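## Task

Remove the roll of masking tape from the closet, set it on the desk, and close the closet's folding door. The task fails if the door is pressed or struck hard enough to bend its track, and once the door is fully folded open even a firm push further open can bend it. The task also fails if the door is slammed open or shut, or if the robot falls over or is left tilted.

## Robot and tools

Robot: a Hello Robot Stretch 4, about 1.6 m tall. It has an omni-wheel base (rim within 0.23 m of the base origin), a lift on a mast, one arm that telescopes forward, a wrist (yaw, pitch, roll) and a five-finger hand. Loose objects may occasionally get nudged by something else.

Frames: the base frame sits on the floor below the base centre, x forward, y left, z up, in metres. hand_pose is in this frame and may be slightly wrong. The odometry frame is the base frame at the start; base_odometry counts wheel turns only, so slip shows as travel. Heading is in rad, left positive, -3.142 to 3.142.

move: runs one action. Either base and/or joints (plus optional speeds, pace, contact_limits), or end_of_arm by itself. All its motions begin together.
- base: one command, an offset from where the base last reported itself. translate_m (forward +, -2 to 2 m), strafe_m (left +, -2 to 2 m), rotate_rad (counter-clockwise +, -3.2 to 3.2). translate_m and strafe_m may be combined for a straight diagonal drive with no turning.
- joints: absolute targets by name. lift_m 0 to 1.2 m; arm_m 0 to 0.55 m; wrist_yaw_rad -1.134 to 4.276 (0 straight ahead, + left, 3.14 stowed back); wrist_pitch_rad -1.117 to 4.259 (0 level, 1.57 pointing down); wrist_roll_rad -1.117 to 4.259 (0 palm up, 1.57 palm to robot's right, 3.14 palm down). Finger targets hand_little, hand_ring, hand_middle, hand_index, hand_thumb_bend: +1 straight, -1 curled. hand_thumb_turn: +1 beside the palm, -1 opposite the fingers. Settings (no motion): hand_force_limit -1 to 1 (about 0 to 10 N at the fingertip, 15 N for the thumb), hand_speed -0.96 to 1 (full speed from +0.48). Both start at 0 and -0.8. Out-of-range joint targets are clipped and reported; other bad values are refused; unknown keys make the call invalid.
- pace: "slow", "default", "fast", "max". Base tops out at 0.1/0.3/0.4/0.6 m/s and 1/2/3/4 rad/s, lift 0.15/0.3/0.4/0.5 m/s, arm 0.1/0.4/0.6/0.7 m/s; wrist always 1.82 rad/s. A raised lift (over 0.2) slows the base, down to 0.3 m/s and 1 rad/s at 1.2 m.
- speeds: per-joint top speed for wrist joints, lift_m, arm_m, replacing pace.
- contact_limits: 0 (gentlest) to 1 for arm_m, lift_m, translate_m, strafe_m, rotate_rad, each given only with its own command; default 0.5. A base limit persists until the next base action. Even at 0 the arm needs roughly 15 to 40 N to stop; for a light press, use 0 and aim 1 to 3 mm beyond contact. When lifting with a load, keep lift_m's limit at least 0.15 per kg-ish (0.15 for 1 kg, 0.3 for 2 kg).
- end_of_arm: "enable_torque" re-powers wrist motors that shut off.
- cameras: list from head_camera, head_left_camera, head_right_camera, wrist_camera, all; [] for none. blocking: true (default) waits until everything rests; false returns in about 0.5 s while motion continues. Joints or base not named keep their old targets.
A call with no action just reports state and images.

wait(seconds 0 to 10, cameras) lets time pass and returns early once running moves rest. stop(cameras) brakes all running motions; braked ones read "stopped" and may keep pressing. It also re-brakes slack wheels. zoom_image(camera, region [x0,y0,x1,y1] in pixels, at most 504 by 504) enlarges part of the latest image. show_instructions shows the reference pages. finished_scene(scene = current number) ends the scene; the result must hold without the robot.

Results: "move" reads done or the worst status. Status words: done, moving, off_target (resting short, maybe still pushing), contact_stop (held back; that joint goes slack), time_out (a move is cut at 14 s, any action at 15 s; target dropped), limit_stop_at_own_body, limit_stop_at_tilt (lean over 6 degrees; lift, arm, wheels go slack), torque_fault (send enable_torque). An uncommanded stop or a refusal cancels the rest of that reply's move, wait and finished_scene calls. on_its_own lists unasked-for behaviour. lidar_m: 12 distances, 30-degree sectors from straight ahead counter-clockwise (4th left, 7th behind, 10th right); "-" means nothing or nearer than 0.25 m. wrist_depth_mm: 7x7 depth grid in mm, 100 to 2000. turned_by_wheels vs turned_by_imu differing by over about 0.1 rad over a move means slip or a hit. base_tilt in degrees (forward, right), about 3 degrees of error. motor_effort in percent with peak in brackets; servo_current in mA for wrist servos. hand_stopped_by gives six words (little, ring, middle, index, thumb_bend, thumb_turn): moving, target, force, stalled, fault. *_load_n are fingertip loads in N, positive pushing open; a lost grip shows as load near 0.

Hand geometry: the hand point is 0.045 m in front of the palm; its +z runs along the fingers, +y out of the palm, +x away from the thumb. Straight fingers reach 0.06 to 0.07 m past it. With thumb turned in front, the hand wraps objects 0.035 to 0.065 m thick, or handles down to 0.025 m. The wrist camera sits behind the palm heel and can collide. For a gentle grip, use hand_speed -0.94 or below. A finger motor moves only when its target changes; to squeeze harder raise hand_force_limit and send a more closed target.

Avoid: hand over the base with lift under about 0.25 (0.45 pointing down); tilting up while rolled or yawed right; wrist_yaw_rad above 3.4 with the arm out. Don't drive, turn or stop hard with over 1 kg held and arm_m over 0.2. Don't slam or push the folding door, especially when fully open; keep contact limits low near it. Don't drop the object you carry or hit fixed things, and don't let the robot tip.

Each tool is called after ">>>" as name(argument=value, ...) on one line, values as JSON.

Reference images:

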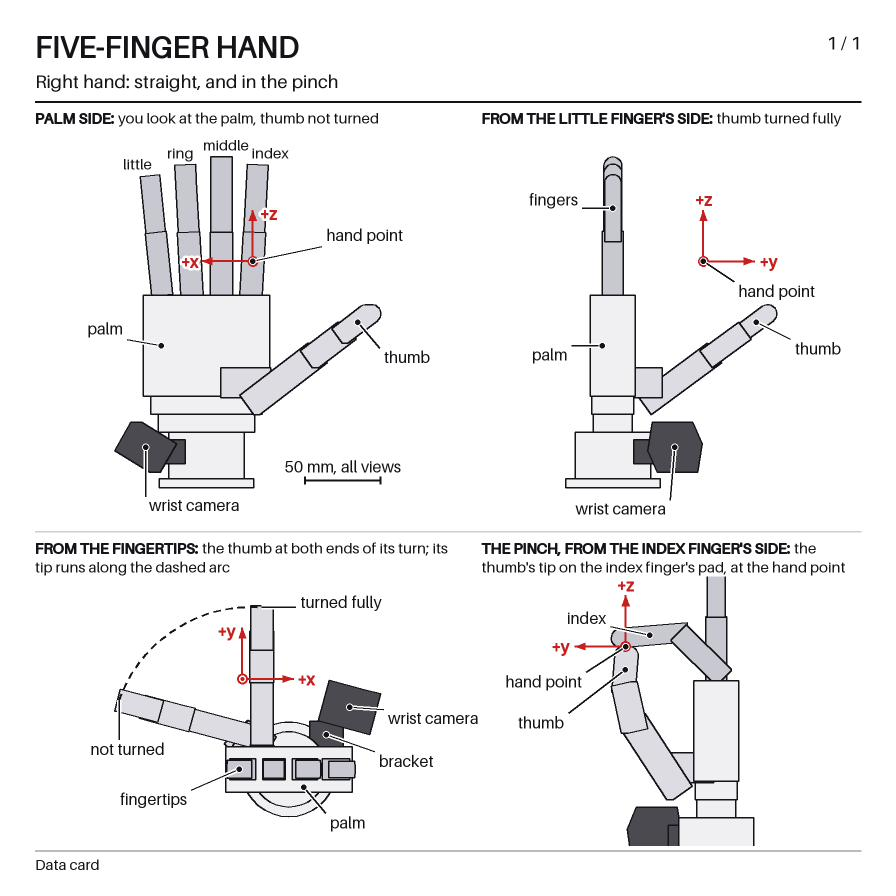

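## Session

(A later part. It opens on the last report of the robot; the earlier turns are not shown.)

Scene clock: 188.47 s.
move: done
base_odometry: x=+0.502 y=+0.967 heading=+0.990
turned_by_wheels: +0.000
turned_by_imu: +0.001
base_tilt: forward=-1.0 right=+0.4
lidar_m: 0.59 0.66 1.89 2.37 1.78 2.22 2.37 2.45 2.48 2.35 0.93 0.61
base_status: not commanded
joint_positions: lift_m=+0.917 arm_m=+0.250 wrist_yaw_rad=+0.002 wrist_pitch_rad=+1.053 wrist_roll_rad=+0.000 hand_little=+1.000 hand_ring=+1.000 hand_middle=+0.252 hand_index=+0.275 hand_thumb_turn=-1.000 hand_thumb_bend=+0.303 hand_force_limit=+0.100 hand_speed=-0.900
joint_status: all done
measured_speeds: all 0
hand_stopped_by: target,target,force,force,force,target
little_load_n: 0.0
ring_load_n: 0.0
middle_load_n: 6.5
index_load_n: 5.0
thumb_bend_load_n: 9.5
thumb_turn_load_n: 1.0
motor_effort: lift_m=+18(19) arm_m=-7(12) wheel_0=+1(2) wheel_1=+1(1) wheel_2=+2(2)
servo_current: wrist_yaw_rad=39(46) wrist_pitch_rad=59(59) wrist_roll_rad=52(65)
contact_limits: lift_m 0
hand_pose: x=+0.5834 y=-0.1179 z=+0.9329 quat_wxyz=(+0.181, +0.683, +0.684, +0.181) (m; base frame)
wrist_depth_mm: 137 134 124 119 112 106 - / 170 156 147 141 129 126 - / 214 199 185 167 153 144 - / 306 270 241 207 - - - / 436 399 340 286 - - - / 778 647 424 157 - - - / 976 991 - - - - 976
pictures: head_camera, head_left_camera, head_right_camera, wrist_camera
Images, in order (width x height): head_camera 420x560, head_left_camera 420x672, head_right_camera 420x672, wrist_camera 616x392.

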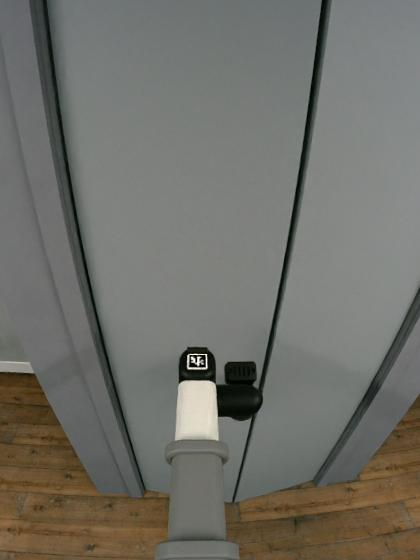

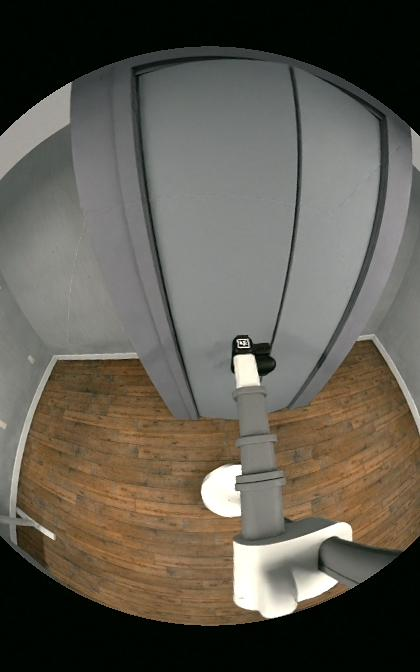

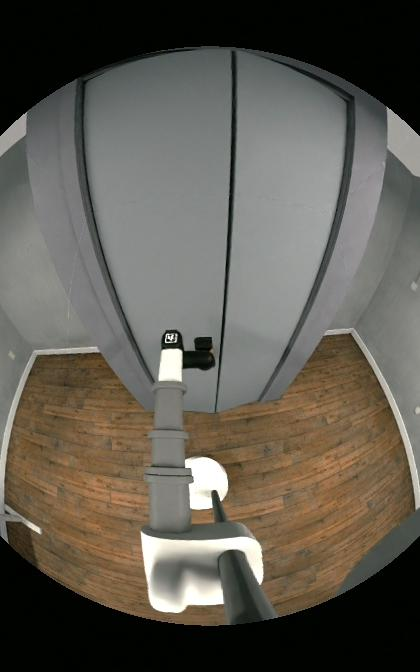

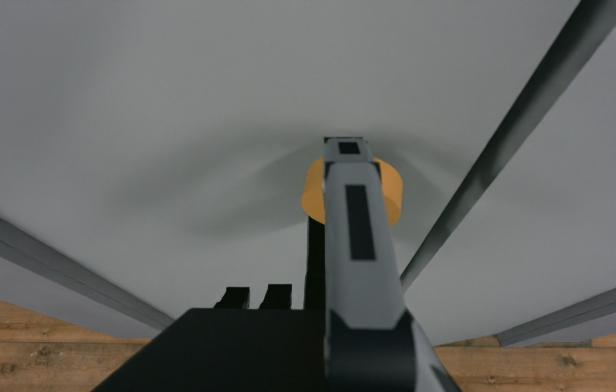

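>>> move(base={"translate_m": -0.054, "strafe_m": -0.018}, pace="slow", contact_limits={"translate_m": 0.3, "strafe_m": 0.3}, cameras=["wrist_camera", "head_right_camera"])

"contact_limits": translate_m and strafe_m are given together and make one move, which takes one limit: state it under one of them only
Scene clock: 198.60 s.
base_odometry: x=+0.502 y=+0.967 heading=+0.990
turned_by_wheels: +0.000
turned_by_imu: +0.001
base_tilt: forward=-1.1 right=+0.4
lidar_m: 0.59 0.64 1.91 2.39 1.78 2.23 2.37 2.45 2.46 2.35 0.90 0.60
base_status: not commanded
joint_positions: lift_m=+0.917 arm_m=+0.250 wrist_yaw_rad=+0.002 wrist_pitch_rad=+1.053 wrist_roll_rad=+0.000 hand_little=+1.000 hand_ring=+1.000 hand_middle=+0.252 hand_index=+0.275 hand_thumb_turn=-1.000 hand_thumb_bend=+0.303 hand_force_limit=+0.100 hand_speed=-0.900
joint_status: all done
measured_speeds: all 0
hand_stopped_by: target,target,force,force,force,target
little_load_n: 0.0
ring_load_n: 0.0
middle_load_n: 6.5
index_load_n: 5.0
thumb_bend_load_n: 10.0
thumb_turn_load_n: 1.5
motor_effort: lift_m=+18(19) arm_m=-8(12) wheel_0=+2(2) wheel_1=+1(1) wheel_2=+2(2)
servo_current: wrist_yaw_rad=26(46) wrist_pitch_rad=46(59) wrist_roll_rad=46(65)
contact_limits: lift_m 0
hand_pose: x=+0.5834 y=-0.1179 z=+0.9329 quat_wxyz=(+0.181, +0.683, +0.684, +0.181) (m; base frame)
wrist_depth_mm: 137 134 124 118 112 106 - / 170 156 147 140 129 126 - / 215 199 185 167 153 145 - / 306 268 241 206 - - - / 433 402 342 285 - - - / 788 647 424 157 - - 750 / 976 991 - - - - 960
pictures: none

>>> move(base={"translate_m": -0.054, "strafe_m": -0.018}, pace="slow", contact_limits={"translate_m": 0.3}, cameras=["wrist_camera", "head_right_camera"])

Scene clock: 205.27 s.
move: done
base_odometry: x=+0.487 y=+0.912 heading=+0.992
turned_by_wheels: +0.001
turned_by_imu: +0.003
base_tilt: forward=-1.1 right=+0.3
lidar_m: 0.60 0.71 1.97 2.39 1.77 2.26 2.32 2.39 2.44 2.33 1.01 0.61
base_status: done
joint_positions: lift_m=+0.917 arm_m=+0.250 wrist_yaw_rad=+0.003 wrist_pitch_rad=+1.053 wrist_roll_rad=-0.001 hand_little=+1.000 hand_ring=+1.000 hand_middle=+0.253 hand_index=+0.274 hand_thumb_turn=-1.000 hand_thumb_bend=+0.303 hand_force_limit=+0.100 hand_speed=-0.900
joint_status: not commanded
measured_speeds: all 0
hand_stopped_by: target,target,force,force,force,target
little_load_n: 0.0
ring_load_n: 0.0
middle_load_n: 10.5
index_load_n: 1.0
thumb_bend_load_n: 10.5
thumb_turn_load_n: -4.5
motor_effort: lift_m=+18(19) arm_m=-7(8) wheel_0=+8(10) wheel_1=+1(5) wheel_2=+6(10)
servo_current: wrist_yaw_rad=33(46) wrist_pitch_rad=52(59) wrist_roll_rad=26(65)
contact_limits: lift_m 0; translate_m 0.3
hand_pose: x=+0.5834 y=-0.1178 z=+0.9329 quat_wxyz=(+0.181, +0.682, +0.685, +0.181) (m; base frame)
wrist_depth_mm: 179 158 137 124 110 103 - / 229 196 164 141 128 116 - / 322 252 206 172 149 136 - / 455 382 278 217 - 164 - / 597 603 424 320 - - - / 1060 1025 138 157 - - 788 / 991 991 - - - - 946
pictures: head_right_camera, wrist_camera
Images, in order (width x height): head_right_camera 420x672, wrist_camera 616x392.

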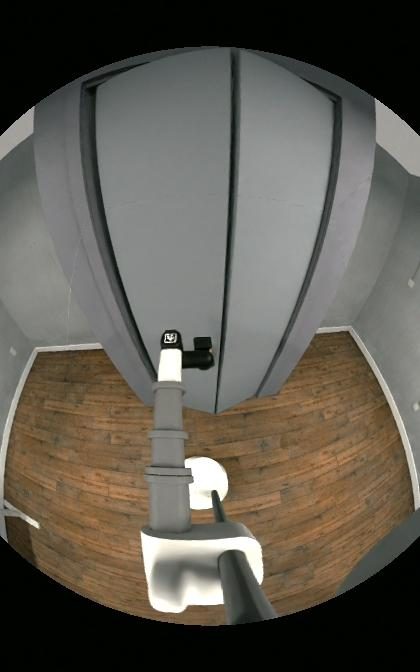

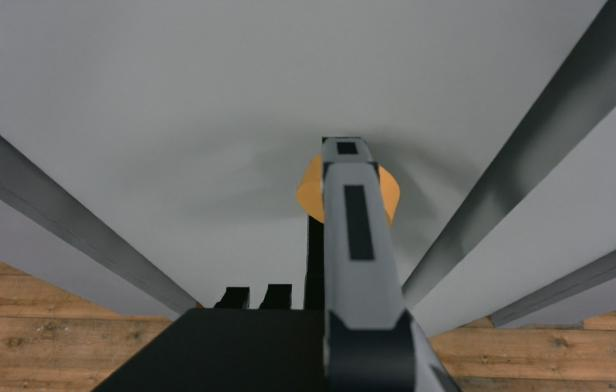

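>>> zoom_image(camera="wrist_camera", region=[380, 200, 616, 392])

>>> zoom_image(camera="wrist_camera", region=[0, 120, 240, 340])

>>> zoom_image(camera="head_right_camera", region=[60, 40, 390, 430])

Scaled by 2.136.

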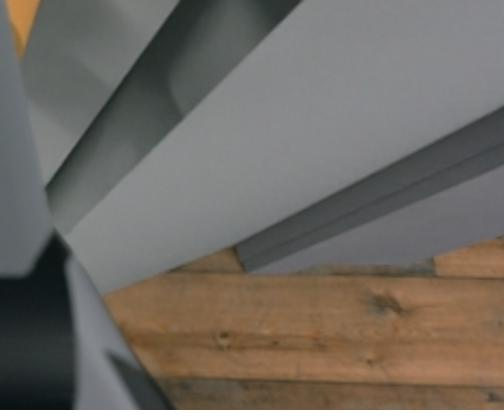

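Scaled by 2.100.

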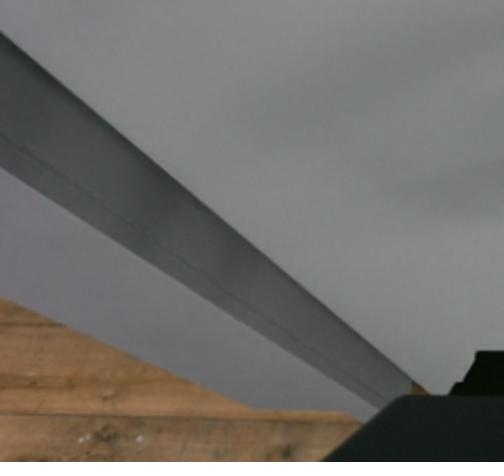

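Scaled by 1.292 from the camera's 420x672 image, which has a finer 600x960 frame.

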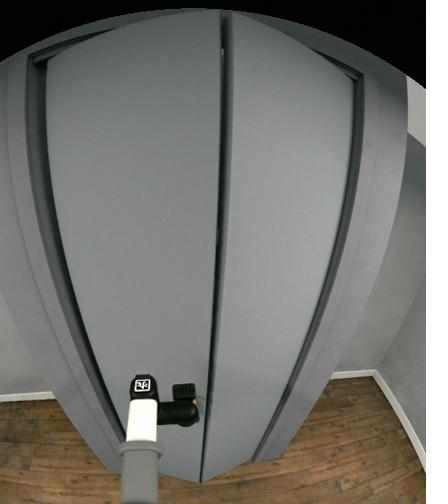

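>>> move(base={"translate_m": -0.013}, joints={"wrist_yaw_rad": -0.1}, speeds={"wrist_yaw_rad": 0.25}, pace="slow", contact_limits={"translate_m": 0.3}, cameras=["wrist_camera"])

>>> move(base={"translate_m": -0.012}, joints={"wrist_yaw_rad": -0.2}, speeds={"wrist_yaw_rad": 0.25}, pace="slow", contact_limits={"translate_m": 0.3}, cameras=["wrist_camera"])

Scene clock: 229.20 s.
move: done
base_odometry: x=+0.480 y=+0.901 heading=+0.993
turned_by_wheels: +0.002
turned_by_imu: +0.003
base_tilt: forward=-1.1 right=+0.4
lidar_m: 0.59 0.73 1.98 2.40 1.75 2.25 2.30 2.39 2.45 2.35 1.02 0.59
base_status: done
joint_positions: lift_m=+0.917 arm_m=+0.250 wrist_yaw_rad=-0.089 wrist_pitch_rad=+1.053 wrist_roll_rad=-0.001 hand_little=+1.000 hand_ring=+1.000 hand_middle=+0.253 hand_index=+0.274 hand_thumb_turn=-1.000 hand_thumb_bend=+0.304 hand_force_limit=+0.100 hand_speed=-0.900
joint_status: all done
measured_speeds: all 0
hand_stopped_by: target,target,force,force,force,target
little_load_n: 0.0
ring_load_n: 0.0
middle_load_n: 14.5
index_load_n: 0.0
thumb_bend_load_n: 15.0
thumb_turn_load_n: -4.0
motor_effort: lift_m=+18(19) arm_m=-6(8) wheel_0=+9(12) wheel_1=+2(3) wheel_2=+8(13)
servo_current: wrist_yaw_rad=52(156) wrist_pitch_rad=52(52) wrist_roll_rad=72(72)
contact_limits: lift_m 0; translate_m 0.3
hand_pose: x=+0.5718 y=-0.1321 z=+0.9327 quat_wxyz=(+0.189, +0.713, +0.653, +0.173) (m; base frame)
wrist_depth_mm: 174 154 135 121 107 - - / 225 190 160 143 124 112 - / 317 246 201 171 143 135 - / 462 362 272 207 - - - / 585 621 415 315 - - 699 / 1025 946 138 157 - - 1025 / 976 1008 - - - - 960
pictures: wrist_camera
Images, in order (width x height): wrist_camera 616x392.

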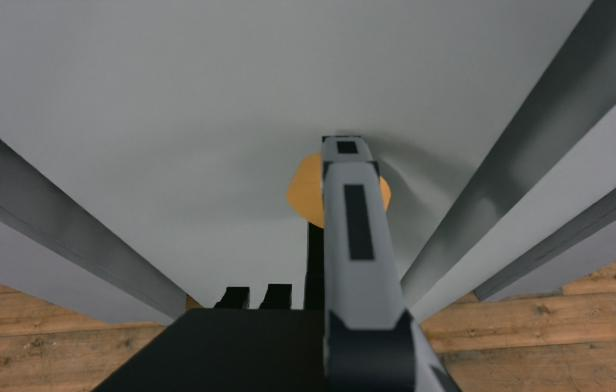

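Scene clock: 230.17 s.
move: done
base_odometry: x=+0.474 y=+0.891 heading=+0.994
turned_by_wheels: +0.001
turned_by_imu: +0.002
base_tilt: forward=-1.2 right=+0.4
lidar_m: 0.58 0.75 1.98 2.41 1.75 2.25 2.30 2.38 2.43 2.35 1.04 0.58
base_status: done
joint_positions: lift_m=+0.917 arm_m=+0.250 wrist_yaw_rad=-0.196 wrist_pitch_rad=+1.055 wrist_roll_rad=-0.001 hand_little=+1.000 hand_ring=+1.000 hand_middle=+0.253 hand_index=+0.274 hand_thumb_turn=-1.000 hand_thumb_bend=+0.304 hand_force_limit=+0.100 hand_speed=-0.900
joint_status: all done
measured_speeds: all 0
hand_stopped_by: target,target,force,force,force,target
little_load_n: 0.0
ring_load_n: 0.0
middle_load_n: 13.5
index_load_n: -0.5
thumb_bend_load_n: 15.0
thumb_turn_load_n: -4.0
motor_effort: lift_m=+18(19) arm_m=-5(6) wheel_0=+9(12) wheel_1=+2(3) wheel_2=+4(12)
servo_current: wrist_yaw_rad=46(163) wrist_pitch_rad=59(59) wrist_roll_rad=52(72)
contact_limits: lift_m 0; translate_m 0.3
hand_pose: x=+0.5565 y=-0.1473 z=+0.9325 quat_wxyz=(+0.197, +0.747, +0.614, +0.162) (m; base frame)
wrist_depth_mm: 170 151 134 120 105 - - / 220 187 158 141 124 111 - / 307 243 200 169 143 135 - / 508 355 270 180 - - 691 / 559 597 410 314 - - 1098 / 741 842 166 157 - - 1025 / 1008 1008 - - - - 960
pictures: wrist_camera
Images, in order (width x height): wrist_camera 616x392.

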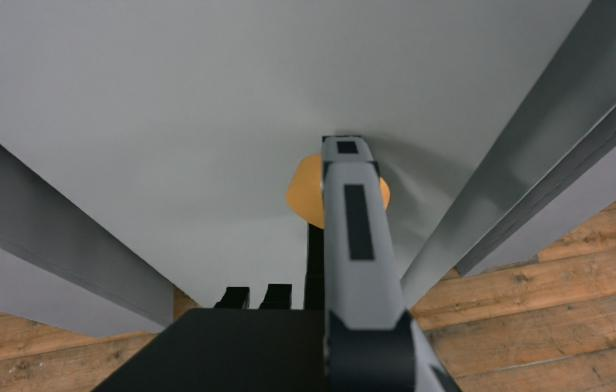

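>>> move(joints={"hand_speed": -0.8, "hand_thumb_bend": 0.42, "hand_index": 0.45, "hand_middle": 0.45}, cameras=["wrist_camera", "head_right_camera"])

>>> zoom_image(camera="wrist_camera", region=[240, 80, 460, 260])

Scene clock: 235.53 s.
move: done
base_odometry: x=+0.474 y=+0.891 heading=+0.994
turned_by_wheels: -0.001
turned_by_imu: +0.000
base_tilt: forward=-1.1 right=+0.4
lidar_m: 0.57 0.74 1.99 2.41 1.76 2.25 2.29 2.38 2.45 2.35 1.04 0.57
base_status: not commanded
joint_positions: lift_m=+0.917 arm_m=+0.250 wrist_yaw_rad=-0.197 wrist_pitch_rad=+1.055 wrist_roll_rad=-0.001 hand_little=+1.000 hand_ring=+1.000 hand_middle=+0.450 hand_index=+0.450 hand_thumb_turn=-1.000 hand_thumb_bend=+0.418 hand_force_limit=+0.100 hand_speed=-0.800
joint_status: all done
measured_speeds: all 0
hand_stopped_by: target,target,target,target,target,target
little_load_n: 0.0
ring_load_n: 0.0
middle_load_n: 0.0
index_load_n: 0.0
thumb_bend_load_n: -3.0
thumb_turn_load_n: -1.5
motor_effort: lift_m=+18(19) arm_m=-5(5) wheel_0=+2(9) wheel_1=+1(2) wheel_2=+2(4)
servo_current: wrist_yaw_rad=26(46) wrist_pitch_rad=59(65) wrist_roll_rad=39(59)
contact_limits: lift_m 0; translate_m 0.3
hand_pose: x=+0.5563 y=-0.1475 z=+0.9325 quat_wxyz=(+0.197, +0.747, +0.614, +0.162) (m; base frame)
wrist_depth_mm: 163 146 131 119 105 - - / 208 176 154 141 122 111 - / 286 236 194 162 141 - - / 504 334 259 169 - - 699 / 585 539 389 291 - 1078 1098 / 715 831 138 153 - - 1042 / 991 1008 - - - - 960
pictures: head_right_camera, wrist_camera
Images, in order (width x height): head_right_camera 420x672, wrist_camera 616x392.

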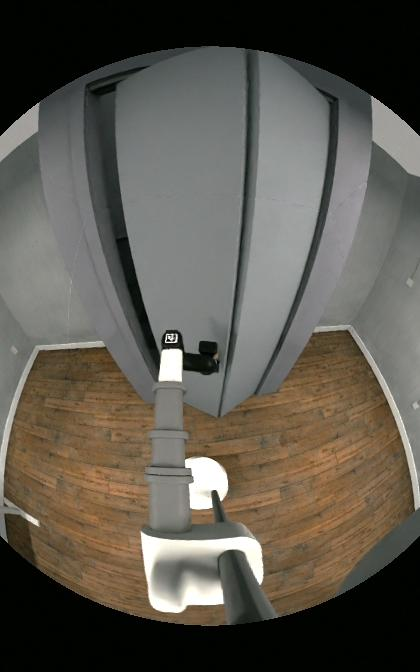

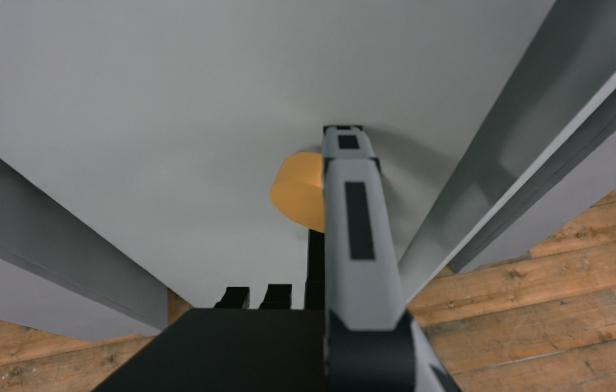

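Scaled by 2.291.

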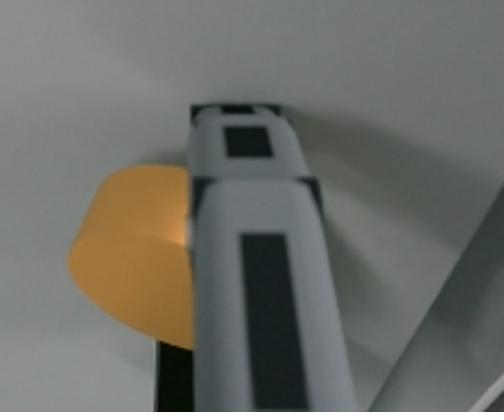

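>>> move(joints={"lift_m": 0.94, "hand_speed": 0.0, "hand_index": 1, "hand_middle": 1, "arm_m": 0.245})

>>> move(joints={"arm_m": 0.1, "wrist_yaw_rad": 0.0, "hand_thumb_turn": 1, "hand_thumb_bend": 1}, cameras=["head_left_camera", "head_right_camera"])

Scene clock: 266.80 s.
move: done
base_odometry: x=+0.474 y=+0.891 heading=+0.994
turned_by_wheels: +0.000
turned_by_imu: +0.001
base_tilt: forward=-1.1 right=+0.4
lidar_m: 0.56 0.74 1.99 2.39 1.74 2.25 2.29 2.37 2.45 2.33 1.05 0.55
base_status: not commanded
joint_positions: lift_m=+0.940 arm_m=+0.245 wrist_yaw_rad=-0.197 wrist_pitch_rad=+1.055 wrist_roll_rad=-0.001 hand_little=+1.000 hand_ring=+1.000 hand_middle=+1.000 hand_index=+1.000 hand_thumb_turn=-1.000 hand_thumb_bend=+0.418 hand_force_limit=+0.100 hand_speed=+0.000
joint_status: all done
measured_speeds: all 0
hand_stopped_by: target,target,target,target,target,target
little_load_n: 0.0
ring_load_n: -0.5
middle_load_n: 0.0
index_load_n: 0.0
thumb_bend_load_n: 0.0
thumb_turn_load_n: 0.0
motor_effort: lift_m=+25(29) arm_m=-9(13) wheel_0=+1(3) wheel_1=+1(1) wheel_2=+2(2)
servo_current: wrist_yaw_rad=33(46) wrist_pitch_rad=52(59) wrist_roll_rad=59(59)
contact_limits: translate_m 0.3
hand_pose: x=+0.5515 y=-0.1475 z=+0.9549 quat_wxyz=(+0.197, +0.747, +0.614, +0.162) (m; base frame)
wrist_depth_mm: 168 148 135 121 108 104 - / 214 186 160 142 126 118 - / 291 238 200 172 145 136 569 / 508 340 267 188 - - 691 / 585 521 399 312 - 1098 1138 / 723 788 138 166 - - 1042 / 1008 1025 - - - - 991
pictures: none

Scene clock: 268.33 s.
move: done
base_odometry: x=+0.474 y=+0.891 heading=+0.993
turned_by_wheels: +0.000
turned_by_imu: +0.000
base_tilt: forward=-1.1 right=+0.4
lidar_m: 0.56 0.74 2.04 2.41 1.76 2.25 2.29 2.37 2.45 2.34 1.04 0.56
base_status: not commanded
joint_positions: lift_m=+0.940 arm_m=+0.100 wrist_yaw_rad=-0.003 wrist_pitch_rad=+1.055 wrist_roll_rad=-0.001 hand_little=+1.000 hand_ring=+1.000 hand_middle=+1.000 hand_index=+1.000 hand_thumb_turn=+1.000 hand_thumb_bend=+1.000 hand_force_limit=+0.100 hand_speed=+0.000
joint_status: all done
measured_speeds: all 0
hand_stopped_by: target,target,target,target,target,target
little_load_n: 0.0
ring_load_n: 0.0
middle_load_n: 0.0
index_load_n: 0.0
thumb_bend_load_n: 0.0
thumb_turn_load_n: 0.0
motor_effort: lift_m=+25(25) arm_m=-9(11) wheel_0=+1(1) wheel_1=+0(1) wheel_2=+2(2)
servo_current: wrist_yaw_rad=26(91) wrist_pitch_rad=52(59) wrist_roll_rad=59(65)
contact_limits: translate_m 0.3
hand_pose: x=+0.4326 y=-0.1186 z=+0.9550 quat_wxyz=(+0.181, +0.684, +0.683, +0.180) (m; base frame)
wrist_depth_mm: 488 407 336 282 241 - - / 530 521 410 342 286 - - / 597 647 517 410 353 - 661 / 854 768 - 512 436 - 759 / 1160 1138 1118 - - 1098 - / 1098 1078 1078 126 190 - - / 1025 1025 - - - - -
pictures: head_left_camera, head_right_camera
Images, in order (width x height): head_left_camera 420x672, head_right_camera 420x672.

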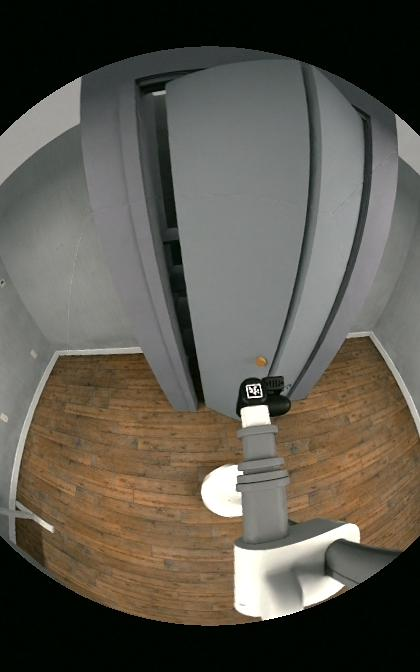

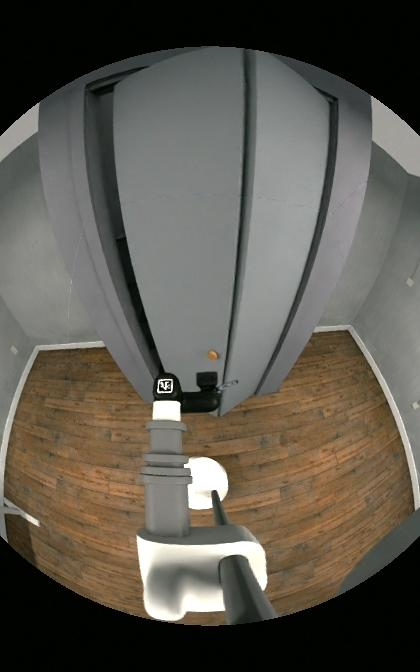

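>>> move(base={"strafe_m": 0.297}, joints={"wrist_pitch_rad": 0, "wrist_roll_rad": 1.57, "lift_m": 0.93}, cameras=["wrist_camera", "head_camera"])

Scene clock: 273.57 s.
move: done
base_odometry: x=+0.225 y=+1.053 heading=+0.994
turned_by_wheels: +0.000
turned_by_imu: +0.003
base_tilt: forward=-1.1 right=+0.4
lidar_m: 0.68 1.50 2.01 2.10 1.49 1.81 2.29 2.38 2.76 2.62 0.90 0.68
base_status: done
joint_positions: lift_m=+0.930 arm_m=+0.100 wrist_yaw_rad=-0.003 wrist_pitch_rad=+0.011 wrist_roll_rad=+1.568 hand_little=+1.000 hand_ring=+1.000 hand_middle=+1.000 hand_index=+1.000 hand_thumb_turn=+1.000 hand_thumb_bend=+1.000 hand_force_limit=+0.100 hand_speed=+0.000
joint_status: all done
measured_speeds: all 0
hand_stopped_by: target,target,target,target,target,target
little_load_n: 0.0
ring_load_n: 0.0
middle_load_n: 0.0
index_load_n: 0.0
thumb_bend_load_n: 0.0
thumb_turn_load_n: 0.0
motor_effort: lift_m=+17(25) arm_m=-9(10) wheel_0=+2(10) wheel_1=-2(9) wheel_2=+1(3)
servo_current: wrist_yaw_rad=33(46) wrist_pitch_rad=65(247) wrist_roll_rad=39(124)
hand_pose: x=+0.4919 y=-0.1482 z=+1.0754 quat_wxyz=(+0.002, +0.711, +0.000, +0.703) (m; base frame)
wrist_depth_mm: 319 320 320 319 320 320 319 / 340 342 342 342 343 343 343 / 366 366 366 366 368 368 368 / 397 397 397 394 397 397 397 / - - - - - - - / 379 382 382 166 384 - - / 366 368 - - - - -
pictures: head_camera, wrist_camera
Images, in order (width x height): head_camera 420x560, wrist_camera 616x392.

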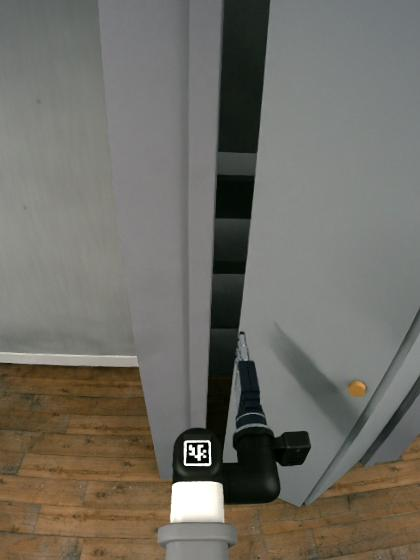

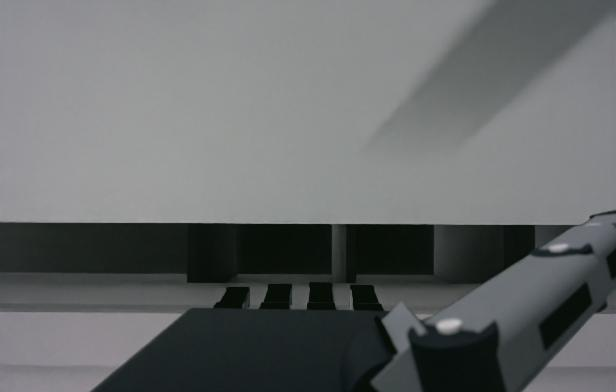

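>>> zoom_image(camera="wrist_camera", region=[0, 200, 200, 340])

Scaled by 2.520.

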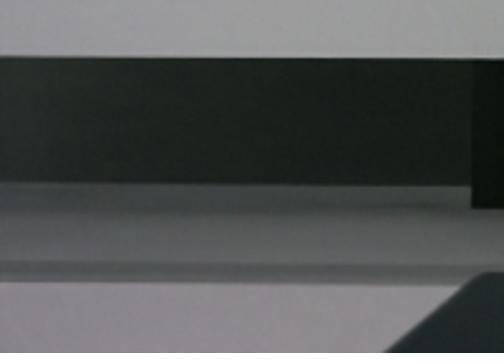

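>>> move(base={"strafe_m": 0.015}, joints={"arm_m": 0.2})

>>> move(joints={"arm_m": 0.39}, contact_limits={"arm_m": 0.1}, speeds={"arm_m": 0.2}, cameras=["wrist_camera", "head_camera"])

Scene clock: 291.93 s.
move: done
base_odometry: x=+0.212 y=+1.062 heading=+0.994
turned_by_wheels: +0.000
turned_by_imu: +0.002
base_tilt: forward=-1.1 right=+0.4
lidar_m: 0.69 1.50 1.99 2.09 1.47 1.79 2.29 2.38 2.79 2.65 0.84 0.69
base_status: done
joint_positions: lift_m=+0.930 arm_m=+0.200 wrist_yaw_rad=-0.002 wrist_pitch_rad=+0.011 wrist_roll_rad=+1.568 hand_little=+1.000 hand_ring=+1.000 hand_middle=+1.000 hand_index=+1.000 hand_thumb_turn=+1.000 hand_thumb_bend=+1.000 hand_force_limit=+0.100 hand_speed=+0.000
joint_status: all done
measured_speeds: all 0
hand_stopped_by: target,target,target,target,target,target
little_load_n: 0.0
ring_load_n: 0.0
middle_load_n: 0.0
index_load_n: 0.0
thumb_bend_load_n: 0.0
thumb_turn_load_n: 0.0
motor_effort: lift_m=+17(17) arm_m=+9(13) wheel_0=+1(7) wheel_1=+1(7) wheel_2=+1(1)
servo_current: wrist_yaw_rad=39(39) wrist_pitch_rad=72(72) wrist_roll_rad=46(65)
hand_pose: x=+0.5913 y=-0.1482 z=+1.0755 quat_wxyz=(+0.002, +0.711, +0.000, +0.703) (m; base frame)
wrist_depth_mm: 246 246 248 248 247 247 247 / 264 264 264 264 264 264 264 / 282 283 285 283 283 283 283 / 306 306 300 306 306 306 306 / - - - - - - - / 317 320 138 126 325 - - / 268 268 - - - - -
pictures: none

Scene clock: 293.77 s.
move: done
base_odometry: x=+0.212 y=+1.062 heading=+0.994
turned_by_wheels: +0.000
turned_by_imu: +0.001
base_tilt: forward=-1.1 right=+0.4
lidar_m: 0.69 1.49 2.02 2.08 1.47 1.80 2.29 2.36 2.76 2.64 0.75 0.68
base_status: not commanded
joint_positions: lift_m=+0.930 arm_m=+0.390 wrist_yaw_rad=-0.002 wrist_pitch_rad=+0.010 wrist_roll_rad=+1.569 hand_little=+1.000 hand_ring=+1.000 hand_middle=+1.000 hand_index=+1.000 hand_thumb_turn=+1.000 hand_thumb_bend=+1.000 hand_force_limit=+0.100 hand_speed=+0.000
joint_status: all done
measured_speeds: all 0
hand_stopped_by: target,target,target,target,target,target
little_load_n: -0.5
ring_load_n: 0.0
middle_load_n: 0.0
index_load_n: 0.0
thumb_bend_load_n: 0.0
thumb_turn_load_n: 0.0
motor_effort: lift_m=+17(17) arm_m=+8(14) wheel_0=+3(4) wheel_1=+1(1) wheel_2=+2(2)
servo_current: wrist_yaw_rad=33(39) wrist_pitch_rad=59(72) wrist_roll_rad=59(59)
contact_limits: arm_m 0.1
hand_pose: x=+0.7814 y=-0.1481 z=+1.0756 quat_wxyz=(+0.001, +0.711, +0.000, +0.703) (m; base frame)
wrist_depth_mm: 101 102 - 102 102 102 - / 106 109 108 - 106 108 - / 116 116 116 116 117 116 - / - - - - - - - / - - - - - - - / 634 - 125 166 167 - - / 445 - - - - - -
pictures: head_camera, wrist_camera
Images, in order (width x height): head_camera 420x560, wrist_camera 616x392.

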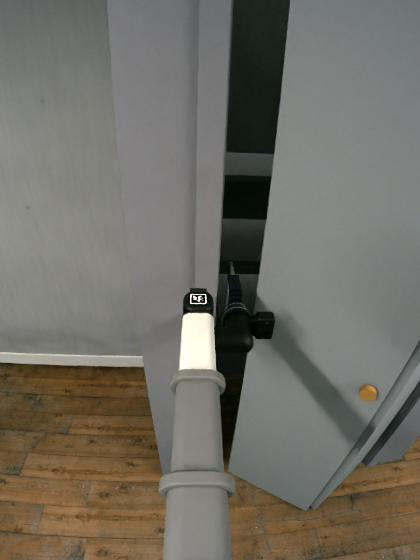

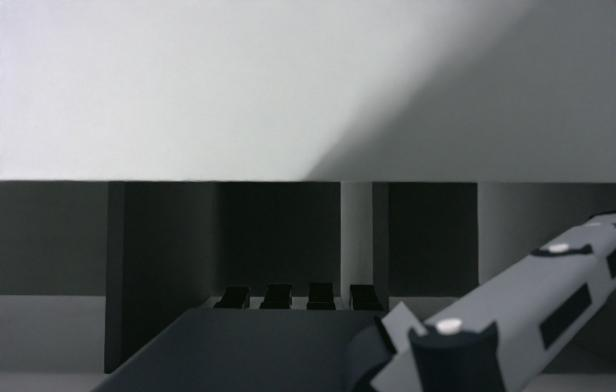

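>>> move(base={"strafe_m": -0.08}, pace="slow", contact_limits={"strafe_m": 0.1}, cameras=["wrist_camera", "head_camera"])

Scene clock: 314.27 s.
move: done
base_odometry: x=+0.279 y=+1.018 heading=+0.994
turned_by_wheels: +0.000
turned_by_imu: +0.001
base_tilt: forward=-1.0 right=+0.5
lidar_m: 0.68 0.72 2.01 2.17 1.55 1.91 2.30 2.37 2.69 2.57 0.65 0.61
base_status: done
joint_positions: lift_m=+0.930 arm_m=+0.390 wrist_yaw_rad=+0.000 wrist_pitch_rad=+0.010 wrist_roll_rad=+1.570 hand_little=+1.000 hand_ring=+1.000 hand_middle=+1.000 hand_index=+1.000 hand_thumb_turn=+1.000 hand_thumb_bend=+1.000 hand_force_limit=+0.100 hand_speed=+0.000
joint_status: not commanded
measured_speeds: all 0
hand_stopped_by: target,target,target,target,target,target
little_load_n: 0.0
ring_load_n: 0.0
middle_load_n: 0.0
index_load_n: 0.0
thumb_bend_load_n: 0.0
thumb_turn_load_n: 0.0
motor_effort: lift_m=+17(17) arm_m=+8(9) wheel_0=+1(9) wheel_1=-1(6) wheel_2=+1(6)
servo_current: wrist_yaw_rad=39(52) wrist_pitch_rad=65(72) wrist_roll_rad=13(59)
contact_limits: arm_m 0.1; strafe_m 0.1
hand_pose: x=+0.7818 y=-0.1475 z=+1.0755 quat_wxyz=(+0.000, +0.711, +0.000, +0.704) (m; base frame)
wrist_depth_mm: 119 119 119 121 121 119 119 / 129 130 129 - 127 130 - / - - - - - - - / - - - - - - - / - - - - - - - / - - 125 166 - - - / 640 - - - - - -
pictures: head_camera, wrist_camera
Images, in order (width x height): head_camera 420x560, wrist_camera 616x392.

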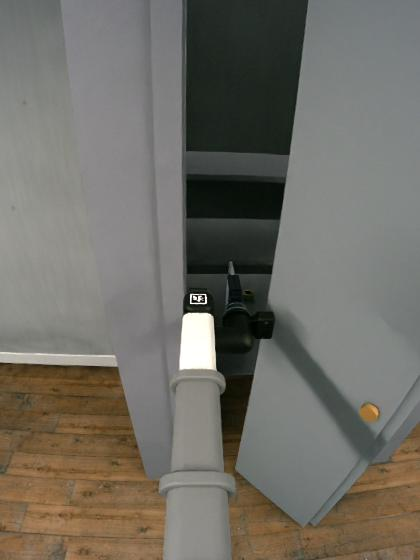

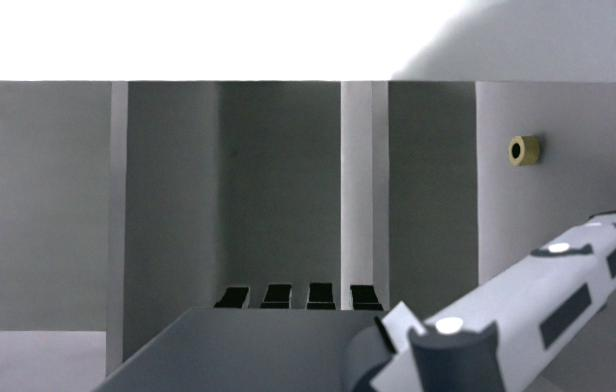

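>>> move(joints={"wrist_roll_rad": 0, "hand_thumb_turn": -1, "hand_thumb_bend": 0})

>>> move(base={"strafe_m": -0.2}, pace="slow", contact_limits={"strafe_m": 0.15}, cameras=["wrist_camera", "head_camera"])

Scene clock: 325.50 s.
move: done
base_odometry: x=+0.279 y=+1.018 heading=+0.994
turned_by_wheels: +0.000
turned_by_imu: +0.001
base_tilt: forward=-1.1 right=+0.4
lidar_m: 0.68 0.72 2.02 2.16 1.56 1.94 2.29 2.37 2.70 2.56 0.67 0.61
base_status: not commanded
joint_positions: lift_m=+0.930 arm_m=+0.390 wrist_yaw_rad=+0.000 wrist_pitch_rad=+0.010 wrist_roll_rad=+0.002 hand_little=+1.000 hand_ring=+1.000 hand_middle=+1.000 hand_index=+1.000 hand_thumb_turn=-1.000 hand_thumb_bend=+0.000 hand_force_limit=+0.100 hand_speed=+0.000
joint_status: all done
measured_speeds: all 0
hand_stopped_by: target,target,target,target,target,target
little_load_n: 0.0
ring_load_n: 0.5
middle_load_n: 0.0
index_load_n: 0.0
thumb_bend_load_n: 0.0
thumb_turn_load_n: 0.0
motor_effort: lift_m=+17(17) arm_m=+8(9) wheel_0=+1(1) wheel_1=-1(1) wheel_2=+1(1)
servo_current: wrist_yaw_rad=39(46) wrist_pitch_rad=52(72) wrist_roll_rad=46(104)
contact_limits: arm_m 0.1; strafe_m 0.1
hand_pose: x=+0.7827 y=-0.1183 z=+1.1664 quat_wxyz=(+0.497, +0.503, +0.502, +0.498) (m; base frame)
wrist_depth_mm: 174 459 798 - - - - / 183 459 - - - - - / 174 500 715 - - - - / 183 496 798 - - - - / 174 496 707 - - - - / 166 433 125 166 - - - / 182 - - - - - -
pictures: none

Scene clock: 328.63 s.
move: done
base_odometry: x=+0.447 y=+0.909 heading=+0.994
turned_by_wheels: +0.000
turned_by_imu: +0.000
base_tilt: forward=-1.1 right=+0.4
lidar_m: 0.69 0.73 2.00 2.37 1.73 2.22 2.31 2.38 2.48 2.37 1.05 0.50
base_status: done
joint_positions: lift_m=+0.930 arm_m=+0.390 wrist_yaw_rad=+0.001 wrist_pitch_rad=+0.010 wrist_roll_rad=+0.002 hand_little=+1.000 hand_ring=+1.000 hand_middle=+1.000 hand_index=+1.000 hand_thumb_turn=-1.000 hand_thumb_bend=+0.000 hand_force_limit=+0.100 hand_speed=+0.000
joint_status: not commanded
measured_speeds: all 0
hand_stopped_by: target,target,target,target,target,target
little_load_n: 0.0
ring_load_n: 0.0
middle_load_n: 0.0
index_load_n: 0.0
thumb_bend_load_n: -0.5
thumb_turn_load_n: 0.0
motor_effort: lift_m=+17(17) arm_m=+8(9) wheel_0=+0(10) wheel_1=-2(6) wheel_2=+1(5)
servo_current: wrist_yaw_rad=33(46) wrist_pitch_rad=65(72) wrist_roll_rad=46(72)
contact_limits: arm_m 0.1; strafe_m 0.15
hand_pose: x=+0.7828 y=-0.1181 z=+1.1664 quat_wxyz=(+0.497, +0.503, +0.502, +0.498) (m; base frame)
wrist_depth_mm: 574 809 - - 130 116 - / 549 - - - - 109 - / 574 759 - - 131 109 - / 580 809 - - 131 117 - / 574 750 - - - 113 - / 554 - 125 166 - - - / 580 750 - - - - -
pictures: head_camera, wrist_camera
Images, in order (width x height): head_camera 420x560, wrist_camera 616x392.

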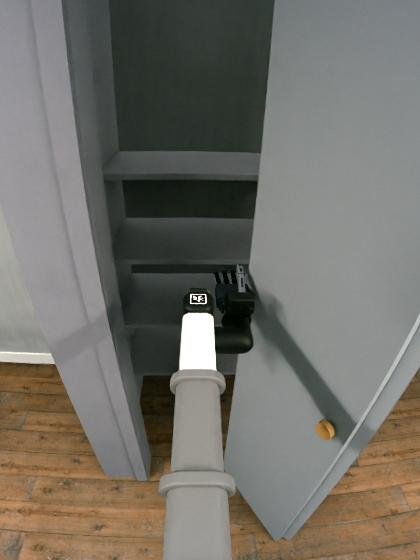

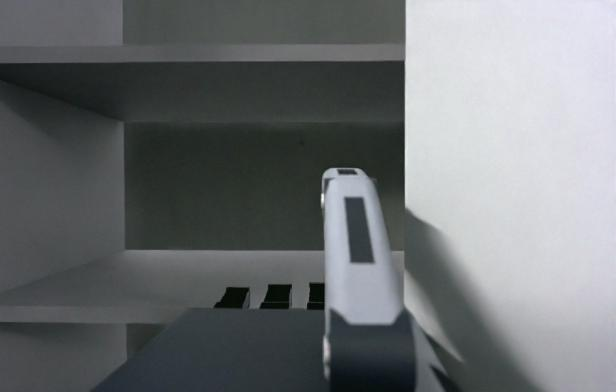

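>>> move(base={"strafe_m": -0.16}, pace="slow", contact_limits={"strafe_m": 0.15}, cameras=["wrist_camera", "head_camera", "head_left_camera", "head_right_camera"])

Scene clock: 339.67 s.
move: done
base_odometry: x=+0.581 y=+0.822 heading=+0.994
turned_by_wheels: +0.000
turned_by_imu: +0.001
base_tilt: forward=-1.1 right=+0.4
lidar_m: 0.68 0.79 2.02 2.52 1.89 2.37 2.29 2.36 2.32 2.19 2.13 0.46
base_status: done
joint_positions: lift_m=+0.930 arm_m=+0.390 wrist_yaw_rad=+0.001 wrist_pitch_rad=+0.010 wrist_roll_rad=+0.002 hand_little=+1.000 hand_ring=+1.000 hand_middle=+1.000 hand_index=+1.000 hand_thumb_turn=-1.000 hand_thumb_bend=+0.000 hand_force_limit=+0.100 hand_speed=+0.000
joint_status: not commanded
measured_speeds: all 0
hand_stopped_by: target,target,target,target,target,target
little_load_n: 0.0
ring_load_n: 0.0
middle_load_n: 0.0
index_load_n: 0.0
thumb_bend_load_n: 0.0
thumb_turn_load_n: 0.0
motor_effort: lift_m=+17(17) arm_m=+8(9) wheel_0=+2(8) wheel_1=-1(7) wheel_2=+1(3)
servo_current: wrist_yaw_rad=39(46) wrist_pitch_rad=59(72) wrist_roll_rad=26(59)
contact_limits: arm_m 0.1; strafe_m 0.15
hand_pose: x=+0.7828 y=-0.1181 z=+1.1664 quat_wxyz=(+0.497, +0.503, +0.502, +0.498) (m; base frame)
wrist_depth_mm: 759 - - - - 117 - / - - - - - 117 - / 732 - - - - 107 - / 759 - - - 138 118 - / 768 - - - - 118 - / - - 125 167 - - - / 759 - - - - - -
pictures: head_camera, head_left_camera, head_right_camera, wrist_camera
Images, in order (width x height): head_camera 420x560, head_left_camera 420x672, head_right_camera 420x672, wrist_camera 616x392.

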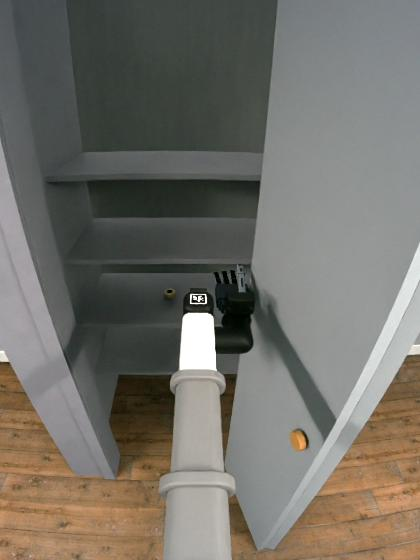

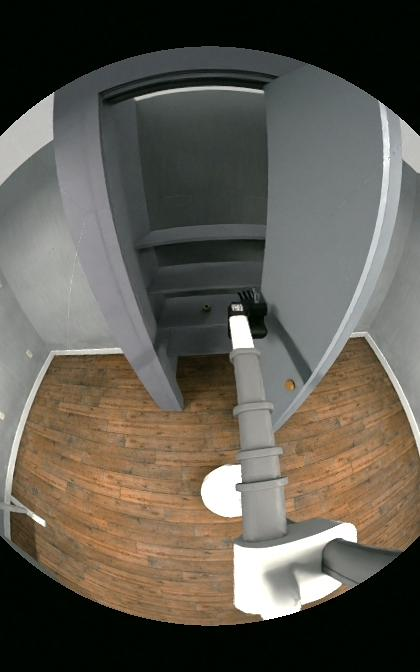

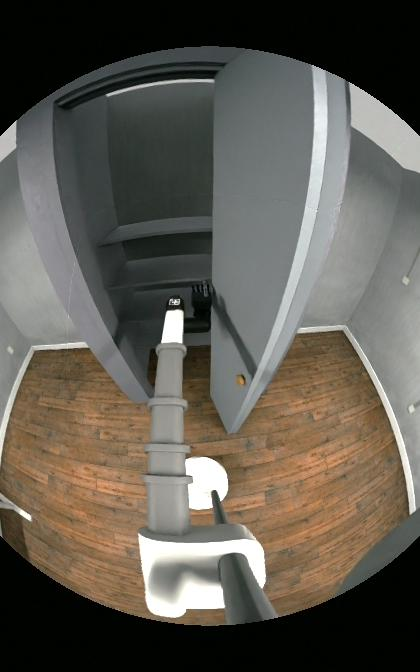

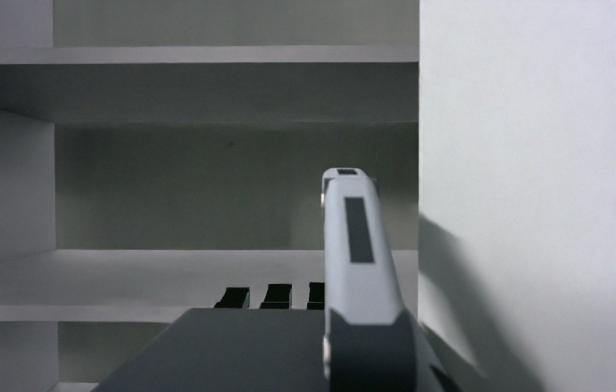

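>>> move(base={"strafe_m": 0.225}, joints={"arm_m": 0.2, "wrist_pitch_rad": 0.3})

>>> move(joints={"lift_m": 0.78, "wrist_roll_rad": 3.14, "hand_thumb_turn": 1, "hand_thumb_bend": 1}, cameras=["wrist_camera", "head_camera"])

Scene clock: 392.07 s.
move: done
base_odometry: x=+0.392 y=+0.945 heading=+0.994
turned_by_wheels: +0.000
turned_by_imu: +0.002
base_tilt: forward=-1.0 right=+0.4
lidar_m: 0.71 0.71 2.03 2.30 1.66 2.09 2.29 2.35 2.56 2.44 0.61 0.65
base_status: done
joint_positions: lift_m=+0.930 arm_m=+0.200 wrist_yaw_rad=+0.001 wrist_pitch_rad=+0.301 wrist_roll_rad=+0.002 hand_little=+1.000 hand_ring=+1.000 hand_middle=+1.000 hand_index=+1.000 hand_thumb_turn=-1.000 hand_thumb_bend=+0.000 hand_force_limit=+0.100 hand_speed=+0.000
joint_status: all done
measured_speeds: all 0
hand_stopped_by: target,target,target,target,target,target
little_load_n: 0.0
ring_load_n: 0.0
middle_load_n: 0.0
index_load_n: 0.0
thumb_bend_load_n: -0.5
thumb_turn_load_n: 0.0
motor_effort: lift_m=+17(17) arm_m=-9(12) wheel_0=+2(11) wheel_1=+0(9) wheel_2=+1(2)
servo_current: wrist_yaw_rad=39(39) wrist_pitch_rad=46(85) wrist_roll_rad=59(72)
hand_pose: x=+0.6007 y=-0.1181 z=+1.1003 quat_wxyz=(+0.419, +0.570, +0.569, +0.420) (m; base frame)
wrist_depth_mm: 351 683 - - - - - / 353 723 - - - - - / 351 668 - - - - - / 353 676 - - - - - / 353 676 - - - - - / 349 676 125 166 - - - / 351 459 - - - - -
pictures: none

Scene clock: 394.43 s.
move: done
base_odometry: x=+0.392 y=+0.945 heading=+0.994
turned_by_wheels: +0.000
turned_by_imu: +0.001
base_tilt: forward=-1.1 right=+0.4
lidar_m: 0.71 0.71 2.00 2.31 1.66 2.08 2.30 2.37 2.53 2.42 0.59 0.65
base_status: not commanded
joint_positions: lift_m=+0.780 arm_m=+0.200 wrist_yaw_rad=+0.001 wrist_pitch_rad=+0.301 wrist_roll_rad=+3.138 hand_little=+1.000 hand_ring=+1.000 hand_middle=+1.000 hand_index=+1.000 hand_thumb_turn=+1.000 hand_thumb_bend=+1.000 hand_force_limit=+0.100 hand_speed=+0.000
joint_status: all done
measured_speeds: all 0
hand_stopped_by: target,target,target,target,target,target
little_load_n: 0.0
ring_load_n: 0.0
middle_load_n: 0.0
index_load_n: 0.0
thumb_bend_load_n: 0.0
thumb_turn_load_n: 0.0
motor_effort: lift_m=+17(20) arm_m=-9(9) wheel_0=+2(2) wheel_1=+0(0) wheel_2=+1(1)
servo_current: wrist_yaw_rad=26(52) wrist_pitch_rad=46(52) wrist_roll_rad=39(104)
hand_pose: x=+0.5649 y=-0.0566 z=+0.8353 quat_wxyz=(-0.419, +0.571, -0.568, +0.420) (m; base frame)
wrist_depth_mm: 394 1182 1160 1160 1160 521 379 / 389 - - - - 683 379 / 375 - - - - 723 375 / 370 - - - - 723 377 / 353 - - - - 723 - / - - 125 166 - - - / - - - - - - -
pictures: head_camera, wrist_camera
Images, in order (width x height): head_camera 420x560, wrist_camera 616x392.

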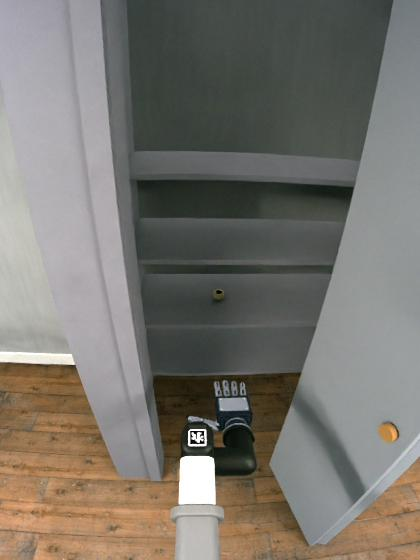

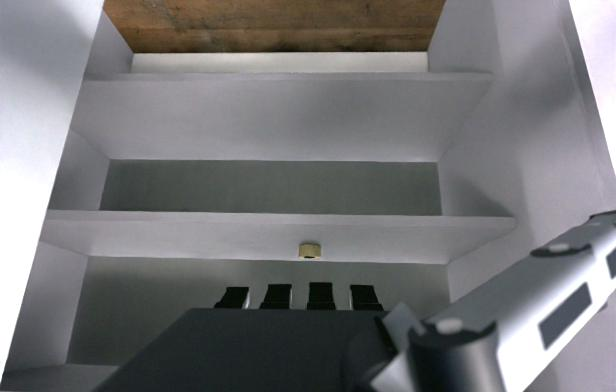

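>>> zoom_image(camera="wrist_camera", region=[230, 190, 390, 290])

>>> zoom_image(camera="wrist_camera", region=[0, 190, 160, 390])

Scaled by 3.150.

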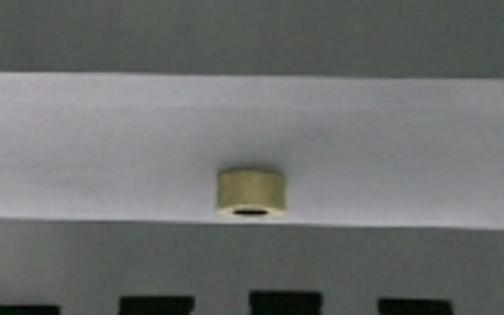

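Scaled by 2.520.

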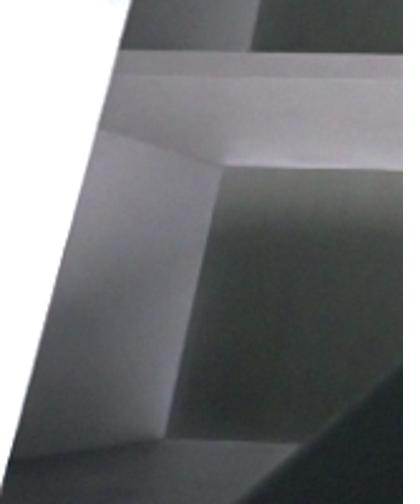

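>>> zoom_image(camera="wrist_camera", region=[410, 195, 530, 275])

>>> zoom_image(camera="wrist_camera", region=[410, 50, 530, 170])

Scaled by 4.200.

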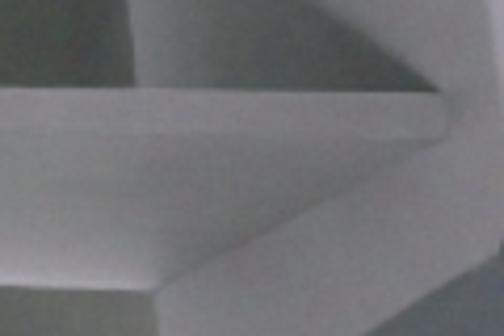

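Scaled by 4.200.

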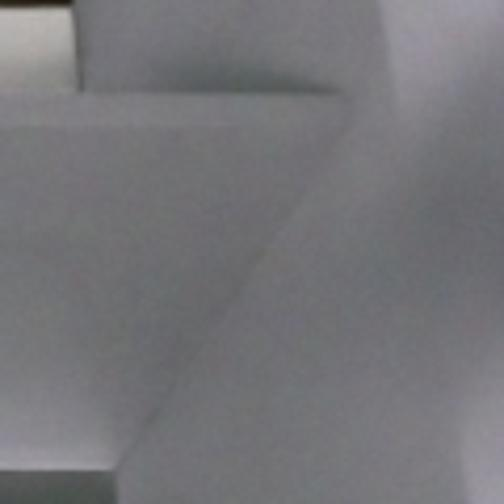

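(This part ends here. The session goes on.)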